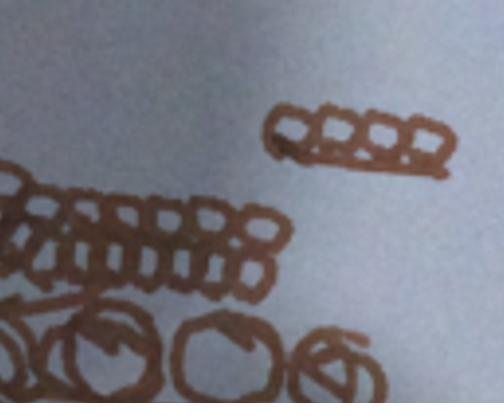

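move:
  target:
    - [0,0,0,0,0,0,1,0,0,0.05361,0,0.05083,-0.20462,-0.9]
    - [0,0,0,0,0,0,1,0,0,0.05361,0,0.05083,-0.21162,-0.9]
    - [0,0,0,0,0,0,1,0,0,0.06791,0,0.05543,-0.21162,-0.9]
    - [0,0,0,0,0,0,1,0,0,0.07117,0,0.05983,-0.21337,-0.9]
    - [0,0,0,0,0,0,1,0,0,0.07252,0,0.06165,-0.21557,-0.9]
    - [0,0,0,0,0,0,1,0,0,0.04912,0,0.03735,-0.21777,-0.9]
    - [0,0,0,0,0,0,1,0,0,0.04586,0,0.03295,-0.21868,-0.9]
    - [0,0,0,0,0,0,1,0,0,0.0426,0,0.02855,-0.20733,-0.9]
    - [0,0,0,0,0,0,1,0,0,0.04125,0,0.02673,-0.20513,-0.9]
    - [0,0,0,0,0,0,1,0,0,0.06465,0,0.05103,-0.20293,-0.9]
    - [0,0,0,0,0,0,1,0,0,0.06791,0,0.05543,-0.20202,-0.9]
    - [0,0,0,0,0,0,1,0,0,0.03416,0,0.05543,-0.20202,-0.9]
  speed: [0.4,0.05,0.06,0.04,0.035,0.2,0.04,0.1,0.035,0.2,0.04,0.15]
  blend: [0,0,0,0.002,0.002,0.002,0.002,0.002,0.002,0.002,0.002,0]

move:
  target:
    - [0,0,0,0,0,0,1,0,0,-0.00427,0,-0.03077,0.00136,-0.9]
    - [0,0,0,0,0,0,1,0,0,-0.00427,0,-0.01057,-0.00564,-0.9]
    - [0,0,0,0,0,0,1,0,0,0.02932,0,-0.00597,-0.00564,-0.9]
    - [0,0,0,0,0,0,1,0,0,0.03222,0,-0.00209,-0.0073,-0.9]
    - [0,0,0,0,0,0,1,0,0,0.03342,0,-0.00048,-0.00927,-0.9]
    - [0,0,0,0,0,0,1,0,0,0.01033,0,-0.02457,-0.01124,-0.9]
    - [0,0,0,0,0,0,1,0,0,0.00743,0,-0.02845,-0.01205,-0.9]
    - [0,0,0,0,0,0,1,0,0,0.00453,0,-0.03233,-0.00077,-0.9]
    - [0,0,0,0,0,0,1,0,0,0.00333,0,-0.03394,0.0012,-0.9]
    - [0,0,0,0,0,0,1,0,0,0.02642,0,-0.00985,0.00317,-0.9]
    - [0,0,0,0,0,0,1,0,0,0.02932,0,-0.00597,0.00398,-0.9]
    - [0,0,0,0,0,0,1,0,0,-0.00427,0,-0.00597,0.00398,-0.9]
  speed: [0.3,0.05,0.06,0.04,0.035,0.2,0.04,0.1,0.035,0.2,0.04,0.15]
  blend: [0,0,0,0.002,0.002,0.002,0.002,0.002,0.002,0.002,0.002,0]

move:
  target:
    - [0,0,0,0,0,0,1,0,0,-0.00573,0,-0.03278,0.00171,-0.9]
    - [0,0,0,0,0,0,1,0,0,-0.00573,0,-0.01258,-0.00529,-0.9]
    - [0,0,0,0,0,0,1,0,0,0.02764,0,-0.00798,-0.00529,-0.9]
    - [0,0,0,0,0,0,1,0,0,0.03126,0,-0.00314,-0.00719,-0.9]
    - [0,0,0,0,0,0,1,0,0,0.03276,0,-0.00114,-0.00967,-0.9]
    - [0,0,0,0,0,0,1,0,0,0.00959,0,-0.02562,-0.01215,-0.9]
    - [0,0,0,0,0,0,1,0,0,0.00597,0,-0.03046,-0.01318,-0.9]
    - [0,0,0,0,0,0,1,0,0,0.00235,0,-0.0353,-0.00164,-0.9]
    - [0,0,0,0,0,0,1,0,0,0.00085,0,-0.0373,0.00084,-0.9]
    - [0,0,0,0,0,0,1,0,0,0.02402,0,-0.01282,0.00332,-0.9]
    - [0,0,0,0,0,0,1,0,0,0.02764,0,-0.00798,0.00435,-0.9]
    - [0,0,0,0,0,0,1,0,0,-0.00573,0,-0.00798,0.00435,-0.9]
  speed: [0.3,0.05,0.06,0.04,0.035,0.2,0.04,0.1,0.035,0.2,0.04,0.15]
  blend: [0,0,0,0.002,0.002,0.002,0.002,0.002,0.002,0.002,0.002,0]

move:
  target:
    - [0,0,0,0,0,0,1,0,0,-0.00813,0,-0.03605,-0.00664,-0.9]
    - [0,0,0,0,0,0,1,0,0,-0.00813,0,-0.01585,-0.01364,-0.9]
    - [0,0,0,0,0,0,1,0,0,0.02493,0,-0.01125,-0.01364,-0.9]
    - [0,0,0,0,0,0,1,0,0,0.02855,0,-0.00641,-0.01558,-0.9]
    - [0,0,0,0,0,0,1,0,0,0.03005,0,-0.00441,-0.0181,-0.9]
    - [0,0,0,0,0,0,1,0,0,0.00719,0,-0.02889,-0.02062,-0.9]
    - [0,0,0,0,0,0,1,0,0,0.00357,0,-0.03373,-0.02166,-0.9]
    - [0,0,0,0,0,0,1,0,0,-0.00005,0,-0.03857,-0.01005,-0.9]
    - [0,0,0,0,0,0,1,0,0,-0.00155,0,-0.04057,-0.00753,-0.9]
    - [0,0,0,0,0,0,1,0,0,0.02131,0,-0.01609,-0.00501,-0.9]
    - [0,0,0,0,0,0,1,0,0,0.02493,0,-0.01125,-0.00397,-0.9]
    - [0,0,0,0,0,0,1,0,0,-0.00813,0,-0.01125,-0.00397,-0.9]
  speed: [0.3,0.05,0.06,0.04,0.035,0.2,0.04,0.1,0.035,0.2,0.04,0.15]
  blend: [0,0,0,0.002,0.002,0.002,0.002,0.002,0.002,0.002,0.002,0]

move:
  target:
    - [0,0,0,0,0,0,1,0,0,-0.00021,0,-0.02509,-0.01567,-0.9]
    - [0,0,0,0,0,0,1,0,0,-0.00021,0,-0.00489,-0.02267,-0.9]
    - [0,0,0,0,0,0,1,0,0,0.03284,0,-0.00029,-0.02267,-0.9]
    - [0,0,0,0,0,0,1,0,0,0.03628,0,0.00428,-0.02456,-0.9]
    - [0,0,0,0,0,0,1,0,0,0.0377,0,0.00618,-0.02695,-0.9]
    - [0,0,0,0,0,0,1,0,0,0.01493,0,-0.0182,-0.02934,-0.9]
    - [0,0,0,0,0,0,1,0,0,0.01149,0,-0.02277,-0.03033,-0.9]
    - [0,0,0,0,0,0,1,0,0,0.00805,0,-0.02734,-0.01877,-0.9]
    - [0,0,0,0,0,0,1,0,0,0.00663,0,-0.02924,-0.01638,-0.9]
    - [0,0,0,0,0,0,1,0,0,0.0294,0,-0.00486,-0.01399,-0.9]
    - [0,0,0,0,0,0,1,0,0,0.03284,0,-0.00029,-0.013,-0.9]
    - [0,0,0,0,0,0,1,0,0,-0.00021,0,-0.00029,-0.013,-0.9]
  speed: [0.3,0.05,0.06,0.04,0.035,0.2,0.04,0.1,0.035,0.2,0.04,0.15]
  blend: [0,0,0,0.002,0.002,0.002,0.002,0.002,0.002,0.002,0.002,0]

move:
  target:
    - [0,0,0,0,0,0,1,0,0,-0.00577,0,-0.03273,0.00156,-0.9]
    - [0,0,0,0,0,0,1,0,0,-0.00577,0,-0.01253,-0.00544,-0.9]
    - [0,0,0,0,0,0,1,0,0,0.02706,0,-0.00793,-0.00544,-0.9]
    - [0,0,0,0,0,0,1,0,0,0.0305,0,-0.00336,-0.00736,-0.9]
    - [0,0,0,0,0,0,1,0,0,0.03192,0,-0.00147,-0.00977,-0.9]
    - [0,0,0,0,0,0,1,0,0,0.00937,0,-0.02584,-0.01218,-0.9]
    - [0,0,0,0,0,0,1,0,0,0.00593,0,-0.03041,-0.01318,-0.9]
    - [0,0,0,0,0,0,1,0,0,0.00249,0,-0.03498,-0.00157,-0.9]
    - [0,0,0,0,0,0,1,0,0,0.00107,0,-0.03687,0.00084,-0.9]
    - [0,0,0,0,0,0,1,0,0,0.02362,0,-0.0125,0.00325,-0.9]
    - [0,0,0,0,0,0,1,0,0,0.02706,0,-0.00793,0.00425,-0.9]
    - [0,0,0,0,0,0,1,0,0,-0.00577,0,-0.00793,0.00425,-0.9]
  speed: [0.3,0.05,0.06,0.04,0.035,0.2,0.04,0.1,0.035,0.2,0.04,0.15]
  blend: [0,0,0,0.002,0.002,0.002,0.002,0.002,0.002,0.002,0.002,0]

move:
  target:
    - [0,0,0,0,0,0,1,0,0,-0.00212,0,-0.0277,0.00197,-0.9]
    - [0,0,0,0,0,0,1,0,0,-0.00212,0,-0.0075,-0.00503,-0.9]
    - [0,0,0,0,0,0,1,0,0,0.03063,0,-0.0029,-0.00503,-0.9]
    - [0,0,0,0,0,0,1,0,0,0.03425,0,0.00194,-0.00701,-0.9]
    - [0,0,0,0,0,0,1,0,0,0.03575,0,0.00394,-0.00956,-0.9]
    - [0,0,0,0,0,0,1,0,0,0.0132,0,-0.02054,-0.01211,-0.9]
    - [0,0,0,0,0,0,1,0,0,0.00958,0,-0.02538,-0.01316,-0.9]
    - [0,0,0,0,0,0,1,0,0,0.00596,0,-0.03022,-0.00149,-0.9]
    - [0,0,0,0,0,0,1,0,0,0.00446,0,-0.03222,0.00106,-0.9]
    - [0,0,0,0,0,0,1,0,0,0.02701,0,-0.00774,0.00361,-0.9]
    - [0,0,0,0,0,0,1,0,0,0.03063,0,-0.0029,0.00466,-0.9]
    - [0,0,0,0,0,0,1,0,0,-0.00212,0,-0.0029,0.00466,-0.9]
  speed: [0.3,0.05,0.06,0.04,0.035,0.2,0.04,0.1,0.035,0.2,0.04,0.15]
  blend: [0,0,0,0.002,0.002,0.002,0.002,0.002,0.002,0.002,0.002,0]

move:
  target:
    - [0,0,0,0,0,0,1,0,0,0.02885,0,0.00935,0.01419,-0.9]
    - [0,0,0,0,0,0,1,0,0,0.02885,0,0.00935,0.00719,-0.9]
    - [0,0,0,0,0,0,1,0,0,0.04325,0,0.01395,0.00719,-0.9]
    - [0,0,0,0,0,0,1,0,0,0.04727,0,0.01923,0.00503,-0.9]
    - [0,0,0,0,0,0,1,0,0,0.05042,0,0.02338,0.0019,-0.9]
    - [0,0,0,0,0,0,1,0,0,0.02934,0,0.00149,-0.00123,-0.9]
    - [0,0,0,0,0,0,1,0,0,0.02682,0,-0.00183,-0.00253,-0.9]
    - [0,0,0,0,0,0,1,0,0,0.0228,0,-0.00711,0.00928,-0.9]
    - [0,0,0,0,0,0,1,0,0,0.01965,0,-0.01126,0.01241,-0.9]
    - [0,0,0,0,0,0,1,0,0,0.04073,0,0.01063,0.01554,-0.9]
    - [0,0,0,0,0,0,1,0,0,0.04325,0,0.01395,0.01684,-0.9]
    - [0,0,0,0,0,0,1,0,0,0.01002,0,0.01395,0.01684,-0.9]
  speed: [0.3,0.05,0.06,0.04,0.035,0.2,0.04,0.1,0.035,0.2,0.04,0.15]
  blend: [0,0,0,0.002,0.002,0.002,0.002,0.002,0.002,0.002,0.002,0]

move:
  target:
    - [0,0,0,0,0,0,1,0,0,-0.00705,0,-0.03453,-0.00548,-0.9]
    - [0,0,0,0,0,0,1,0,0,-0.00705,0,-0.01433,-0.01248,-0.9]
    - [0,0,0,0,0,0,1,0,0,0.02591,0,-0.00973,-0.01248,-0.9]
    - [0,0,0,0,0,0,1,0,0,0.02993,0,-0.00445,-0.01467,-0.9]
    - [0,0,0,0,0,0,1,0,0,0.03308,0,-0.0003,-0.0178,-0.9]
    - [0,0,0,0,0,0,1,0,0,0.01227,0,-0.02219,-0.02093,-0.9]
    - [0,0,0,0,0,0,1,0,0,0.00975,0,-0.02551,-0.02223,-0.9]
    - [0,0,0,0,0,0,1,0,0,0.00573,0,-0.03079,-0.01037,-0.9]
    - [0,0,0,0,0,0,1,0,0,0.00258,0,-0.03494,-0.00724,-0.9]
    - [0,0,0,0,0,0,1,0,0,0.02339,0,-0.01305,-0.00411,-0.9]
    - [0,0,0,0,0,0,1,0,0,0.02591,0,-0.00973,-0.00281,-0.9]
    - [0,0,0,0,0,0,1,0,0,-0.00705,0,-0.00973,-0.00281,-0.9]
  speed: [0.3,0.05,0.06,0.04,0.035,0.2,0.04,0.1,0.035,0.2,0.04,0.15]
  blend: [0,0,0,0.002,0.002,0.002,0.002,0.002,0.002,0.002,0.002,0]

move:
  target:
    - [0,0,0,0,0,0,1,0,0,-0.00618,0,-0.03327,-0.0057,-0.9]
    - [0,0,0,0,0,0,1,0,0,-0.00618,0,-0.01307,-0.0127,-0.9]
    - [0,0,0,0,0,0,1,0,0,0.02655,0,-0.00847,-0.0127,-0.9]
    - [0,0,0,0,0,0,1,0,0,0.03057,0,-0.00319,-0.01491,-0.9]
    - [0,0,0,0,0,0,1,0,0,0.03372,0,0.00096,-0.01804,-0.9]
    - [0,0,0,0,0,0,1,0,0,0.01314,0,-0.02093,-0.02117,-0.9]
    - [0,0,0,0,0,0,1,0,0,0.01062,0,-0.02425,-0.02247,-0.9]
    - [0,0,0,0,0,0,1,0,0,0.0066,0,-0.02953,-0.01056,-0.9]
    - [0,0,0,0,0,0,1,0,0,0.00345,0,-0.03368,-0.00743,-0.9]
    - [0,0,0,0,0,0,1,0,0,0.02403,0,-0.01179,-0.0043,-0.9]
    - [0,0,0,0,0,0,1,0,0,0.02655,0,-0.00847,-0.003,-0.9]
    - [0,0,0,0,0,0,1,0,0,-0.00618,0,-0.00847,-0.003,-0.9]
  speed: [0.3,0.05,0.06,0.04,0.035,0.2,0.04,0.1,0.035,0.2,0.04,0.15]
  blend: [0,0,0,0.002,0.002,0.002,0.002,0.002,0.002,0.002,0.002,0]

move:
  target:
    - [0,0,0,0,0,0,1,0,0,-0.00702,0,-0.03435,-0.00569,-0.9]
    - [0,0,0,0,0,0,1,0,0,-0.00702,0,-0.01415,-0.01269,-0.9]
    - [0,0,0,0,0,0,1,0,0,0.02544,0,-0.00955,-0.01269,-0.9]
    - [0,0,0,0,0,0,1,0,0,0.02946,0,-0.00427,-0.01492,-0.9]
    - [0,0,0,0,0,0,1,0,0,0.03261,0,-0.00012,-0.01805,-0.9]
    - [0,0,0,0,0,0,1,0,0,0.0123,0,-0.02201,-0.02118,-0.9]
    - [0,0,0,0,0,0,1,0,0,0.00978,0,-0.02533,-0.02248,-0.9]
    - [0,0,0,0,0,0,1,0,0,0.00576,0,-0.03061,-0.01053,-0.9]
    - [0,0,0,0,0,0,1,0,0,0.00261,0,-0.03476,-0.0074,-0.9]
    - [0,0,0,0,0,0,1,0,0,0.02292,0,-0.01287,-0.00427,-0.9]
    - [0,0,0,0,0,0,1,0,0,0.02544,0,-0.00955,-0.00297,-0.9]
    - [0,0,0,0,0,0,1,0,0,-0.00702,0,-0.00955,-0.00297,-0.9]
    - [0,0,0,0,0,0,1,0,0,-0.015,0,-0.00955,0.22,-0.9]
  speed: [0.3,0.05,0.06,0.04,0.035,0.2,0.04,0.1,0.035,0.2,0.04,0.15,0.4]
  blend: [0,0,0,0.002,0.002,0.002,0.002,0.002,0.002,0.002,0.002,0.01,0]
  cameras: ["cam_above"]

zoom_image:
  camera: "cam_above"
  region: [215, 290, 325, 378]

Scene clock: 576.80 s.
left_arm: end_effector_position=(+0.3943, +0.3349, +0.1104) grip_measured=+1.000 grip_effort_nm=0.00 end_effector_quat_wxyz=(+0.619, -0.006, +0.785, +0.004) | right_arm: end_effector_position=(+0.3424, +0.1049, +0.0925) grip_measured=-0.642 grip_effort_nm=-1.03 end_effector_quat_wxyz=(+0.420, -0.389, +0.795, +0.200)
Joint names: [wrist pitch, wrist roll, shoulder, wrist yaw, elbow, waist]
Joint positions: left_arm=[1.014 -0.014 1.582 -0.053 0.332 -0.05 0.094] | right_arm=[0.137 -0.006 2.024 0.005 1.284 0.922 0.017]
Joint torques (N m): left_arm=[1.68 0.03 -6.41 -0.06 5.27 -0.08] | right_arm=[1.63 -0.02 -11.56 -0.03 9.69 0.55]
Heat: left arm: 44 °C; right arm: 45 °C.
Joint targets: left_arm=[1.021 -0.015 1.574 -0.052 0.340 -0.050] | right_arm=[0.152 -0.007 1.986 0.000 1.320 0.929]
move: off_target (right_arm); right_arm: the shoulder is farthest, 0.037 rad from its target

Scene clock: 582.87 s.
left_arm: end_effector_position=(+0.3943, +0.3349, +0.1104) grip_measured=+1.000 grip_effort_nm=0.00 end_effector_quat_wxyz=(+0.619, -0.006, +0.785, +0.004) | right_arm: end_effector_position=(+0.3366, +0.1055, +0.0924) grip_measured=-0.642 grip_effort_nm=-1.03 end_effector_quat_wxyz=(+0.418, -0.393, +0.794, +0.202)
Joint names: [wrist pitch, wrist roll, shoulder, wrist yaw, elbow, waist]
Joint positions: left_arm=[1.014 -0.014 1.582 -0.053 0.332 -0.05 0.094] | right_arm=[0.137 -0.006 2.015 0.005 1.271 0.931 0.017]
Joint torques (N m): left_arm=[1.64 0.03 -6.5 -0.03 5.3 -0.12] | right_arm=[1.63 -0.01 -11.36 -0.03 9.59 0.57]
Heat: left arm: 44 °C; right arm: 45 °C.
Joint targets: left_arm=[1.021 -0.015 1.574 -0.052 0.340 -0.050] | right_arm=[0.152 -0.007 1.977 0.000 1.307 0.938]
move: off_target (right_arm); right_arm: the shoulder is farthest, 0.038 rad from its target

Scene clock: 589.17 s.
left_arm: end_effector_position=(+0.3943, +0.3349, +0.1104) grip_measured=+1.000 grip_effort_nm=0.00 end_effector_quat_wxyz=(+0.619, -0.006, +0.785, +0.004) | right_arm: end_effector_position=(+0.3296, +0.1054, +0.0920) grip_measured=-0.642 grip_effort_nm=-1.03 end_effector_quat_wxyz=(+0.415, -0.397, +0.793, +0.203)
Joint names: [wrist pitch, wrist roll, shoulder, wrist yaw, elbow, waist]
Joint positions: left_arm=[1.014 -0.014 1.582 -0.053 0.332 -0.05 0.094] | right_arm=[0.138 -0.006 2.002 0.005 1.253 0.941 0.017]
Joint torques (N m): left_arm=[1.66 0.03 -6.48 -0.02 5.24 -0.1] | right_arm=[1.61 -0.01 -11.44 -0.04 9.61 0.58]
Heat: left arm: 44 °C; right arm: 45 °C.
Joint targets: left_arm=[1.021 -0.015 1.574 -0.052 0.340 -0.050] | right_arm=[0.152 -0.007 1.964 0.000 1.289 0.948]
move: off_target (right_arm); right_arm: the shoulder is farthest, 0.037 rad from its target

Scene clock: 595.47 s.
left_arm: end_effector_position=(+0.3943, +0.3349, +0.1104) grip_measured=+1.000 grip_effort_nm=0.00 end_effector_quat_wxyz=(+0.619, -0.006, +0.785, +0.004) | right_arm: end_effector_position=(+0.3297, +0.0976, +0.0914) grip_measured=-0.642 grip_effort_nm=-1.03 end_effector_quat_wxyz=(+0.413, -0.394, +0.796, +0.200)
Joint names: [wrist pitch, wrist roll, shoulder, wrist yaw, elbow, waist]
Joint positions: left_arm=[1.014 -0.014 1.582 -0.053 0.332 -0.05 0.094] | right_arm=[0.138 -0.006 1.983 0.005 1.228 0.932 0.017]
Joint torques (N m): left_arm=[1.64 0.01 -6.37 -0.07 5.14 -0.06] | right_arm=[1.6 -0.02 -11.14 -0.04 9.44 0.57]
Heat: left arm: 44 °C; right arm: 45 °C.
Joint targets: left_arm=[1.021 -0.015 1.574 -0.052 0.340 -0.050] | right_arm=[0.152 -0.007 1.946 0.000 1.264 0.939]
move: off_target (right_arm); right_arm: the shoulder is farthest, 0.037 rad from its target

Scene clock: 601.90 s.
left_arm: end_effector_position=(+0.3943, +0.3349, +0.1104) grip_measured=+1.000 grip_effort_nm=0.00 end_effector_quat_wxyz=(+0.619, -0.006, +0.785, +0.004) | right_arm: end_effector_position=(+0.3422, +0.0876, +0.0913) grip_measured=-0.642 grip_effort_nm=-1.03 end_effector_quat_wxyz=(+0.416, -0.383, +0.802, +0.194)
Joint names: [wrist pitch, wrist roll, shoulder, wrist yaw, elbow, waist]
Joint positions: left_arm=[1.014 -0.014 1.582 -0.053 0.332 -0.05 0.094] | right_arm=[0.139 -0.006 1.982 0.005 1.227 0.903 0.017]
Joint torques (N m): left_arm=[1.65 0.05 -6.45 -0.04 5.24 -0.12] | right_arm=[1.6 -0.02 -11.15 -0.04 9.51 0.55]
Heat: left arm: 44 °C; right arm: 45 °C.
Joint targets: left_arm=[1.021 -0.015 1.574 -0.052 0.340 -0.050] | right_arm=[0.152 -0.007 1.945 0.000 1.263 0.910]
move: off_target (right_arm); right_arm: the shoulder is farthest, 0.037 rad from its target

Scene clock: 608.10 s.
left_arm: end_effector_position=(+0.3943, +0.3349, +0.1104) grip_measured=+1.000 grip_effort_nm=0.00 end_effector_quat_wxyz=(+0.619, -0.006, +0.785, +0.004) | right_arm: end_effector_position=(+0.3354, +0.0875, +0.0909) grip_measured=-0.642 grip_effort_nm=-1.03 end_effector_quat_wxyz=(+0.414, -0.387, +0.801, +0.195)
Joint names: [wrist pitch, wrist roll, shoulder, wrist yaw, elbow, waist]
Joint positions: left_arm=[1.014 -0.014 1.582 -0.053 0.332 -0.05 0.094] | right_arm=[0.139 -0.006 1.97 0.005 1.21 0.913 0.017]
Joint torques (N m): left_arm=[1.65 0.02 -6.42 -0.04 5.26 -0.13] | right_arm=[1.61 -0.01 -11.06 -0.04 9.46 0.57]
Heat: left arm: 44 °C; right arm: 45 °C.
Joint targets: left_arm=[1.021 -0.015 1.574 -0.052 0.340 -0.050] | right_arm=[0.152 -0.007 1.933 0.000 1.246 0.919]
move: off_target (right_arm); right_arm: the shoulder is farthest, 0.037 rad from its target

Scene clock: 614.33 s.
left_arm: end_effector_position=(+0.3943, +0.3349, +0.1104) grip_measured=+1.000 grip_effort_nm=0.00 end_effector_quat_wxyz=(+0.619, -0.006, +0.785, +0.004) | right_arm: end_effector_position=(+0.3299, +0.0897, +0.0906) grip_measured=-0.642 grip_effort_nm=-1.03 end_effector_quat_wxyz=(+0.412, -0.391, +0.799, +0.197)
Joint names: [wrist pitch, wrist roll, shoulder, wrist yaw, elbow, waist]
Joint positions: left_arm=[1.014 -0.014 1.582 -0.053 0.332 -0.05 0.094] | right_arm=[0.139 -0.006 1.965 0.005 1.203 0.923 0.017]
Joint torques (N m): left_arm=[1.66 0.04 -6.41 -0.07 5.18 -0.13] | right_arm=[1.62 -0.02 -10.96 -0.03 9.54 0.57]
Heat: left arm: 44 °C; right arm: 45 °C.
Joint targets: left_arm=[1.021 -0.015 1.574 -0.052 0.340 -0.050] | right_arm=[0.152 -0.007 1.928 0.000 1.239 0.930]
move: off_target (right_arm); right_arm: the shoulder is farthest, 0.036 rad from its target

Scene clock: 619.47 s.
left_arm: end_effector_position=(+0.3943, +0.3349, +0.1104) grip_measured=+1.000 grip_effort_nm=0.00 end_effector_quat_wxyz=(+0.619, -0.006, +0.785, +0.004) | right_arm: end_effector_position=(+0.3180, +0.1083, +0.0917) grip_measured=-0.642 grip_effort_nm=-1.03 end_effector_quat_wxyz=(+0.411, -0.405, +0.790, +0.206)
Joint names: [wrist pitch, wrist roll, shoulder, wrist yaw, elbow, waist]
Joint positions: left_arm=[1.014 -0.014 1.582 -0.053 0.332 -0.05 0.094] | right_arm=[0.138 -0.006 1.987 0.004 1.234 0.961 0.017]
Joint torques (N m): left_arm=[1.74 0.03 -6.46 -0.03 5.12 -0.18] | right_arm=[1.6 -0.01 -11.14 -0.04 9.55 0.51]
Heat: left arm: 44 °C; right arm: 45 °C.
Joint targets: left_arm=[1.021 -0.015 1.574 -0.052 0.340 -0.050] | right_arm=[0.152 -0.007 1.950 0.000 1.270 0.967]
move: off_target (right_arm); right_arm: the shoulder is farthest, 0.037 rad from its target

Scene clock: 625.80 s.
left_arm: end_effector_position=(+0.3943, +0.3349, +0.1104) grip_measured=+1.000 grip_effort_nm=0.00 end_effector_quat_wxyz=(+0.619, -0.006, +0.785, +0.004) | right_arm: end_effector_position=(+0.3176, +0.1021, +0.0911) grip_measured=-0.642 grip_effort_nm=-1.03 end_effector_quat_wxyz=(+0.410, -0.403, +0.792, +0.204)
Joint names: [wrist pitch, wrist roll, shoulder, wrist yaw, elbow, waist]
Joint positions: left_arm=[1.014 -0.014 1.582 -0.053 0.332 -0.05 0.094] | right_arm=[0.138 -0.006 1.971 0.004 1.213 0.955 0.017]
Joint torques (N m): left_arm=[1.64 0.07 -6.42 -0.03 5.14 -0.05] | right_arm=[1.61 -0.01 -11.04 -0.03 9.54 0.53]
Heat: left arm: 44 °C; right arm: 45 °C.
Joint targets: left_arm=[1.021 -0.015 1.574 -0.052 0.340 -0.050] | right_arm=[0.152 -0.007 1.935 0.000 1.248 0.961]
move: off_target (right_arm); right_arm: the shoulder is farthest, 0.037 rad from its target

Scene clock: 632.03 s.
left_arm: end_effector_position=(+0.3943, +0.3349, +0.1104) grip_measured=+1.000 grip_effort_nm=0.00 end_effector_quat_wxyz=(+0.619, -0.006, +0.785, +0.004) | right_arm: end_effector_position=(+0.3178, +0.0960, +0.0905) grip_measured=-0.642 grip_effort_nm=-1.03 end_effector_quat_wxyz=(+0.408, -0.401, +0.795, +0.202)
Joint names: [wrist pitch, wrist roll, shoulder, wrist yaw, elbow, waist]
Joint positions: left_arm=[1.014 -0.014 1.582 -0.053 0.332 -0.05 0.094] | right_arm=[0.138 -0.006 1.957 0.004 1.194 0.948 0.017]
Joint torques (N m): left_arm=[1.66 0.02 -6.46 -0.04 5.31 -0.06] | right_arm=[1.62 -0.02 -10.82 -0.03 9.32 0.54]
Heat: left arm: 44 °C; right arm: 45 °C.
Joint targets: left_arm=[1.021 -0.015 1.574 -0.052 0.340 -0.050] | right_arm=[0.152 -0.007 1.921 0.000 1.229 0.954]
move: off_target (right_arm); right_arm: the shoulder is farthest, 0.036 rad from its target

Scene clock: 639.53 s.
left_arm: end_effector_position=(+0.3943, +0.3349, +0.1104) grip_measured=+1.000 grip_effort_nm=0.00 end_effector_quat_wxyz=(+0.619, -0.006, +0.785, +0.004) | right_arm: end_effector_position=(+0.0667, +0.1930, +0.0967) grip_measured=-0.642 grip_effort_nm=-1.03 end_effector_quat_wxyz=(+0.347, -0.586, +0.668, +0.300)
Joint names: [wrist pitch, wrist roll, shoulder, wrist yaw, elbow, waist]
Joint positions: left_arm=[1.014 -0.014 1.582 -0.053 0.332 -0.05 0.094] | right_arm=[0.138 -0.006 1.928 0.001 1.173 1.451 0.017]
Joint torques (N m): left_arm=[1.66 0.05 -6.41 -0.02 5.24 -0.08] | right_arm=[1.61 -0.02 -11 0 9.46 -0.8]
Heat: left arm: 44 °C; right arm: 45 °C.
Joint targets: left_arm=[1.021 -0.015 1.574 -0.052 0.340 -0.050] | right_arm=[0.152 -0.008 1.887 0.000 1.208 1.443]
move: off_target (right_arm); right_arm: the shoulder is farthest, 0.041 rad from its target
Images, in order (width x height): cam_above 672x504.

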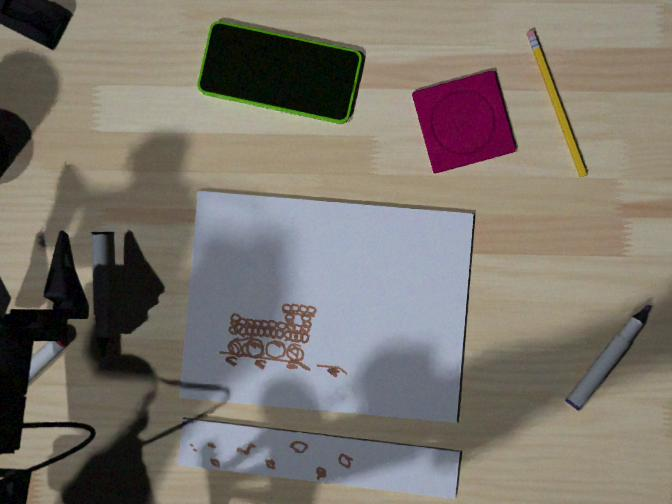

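Scaled by 4.582 from the camera's 672x504 image, which has a finer 960x720 frame.

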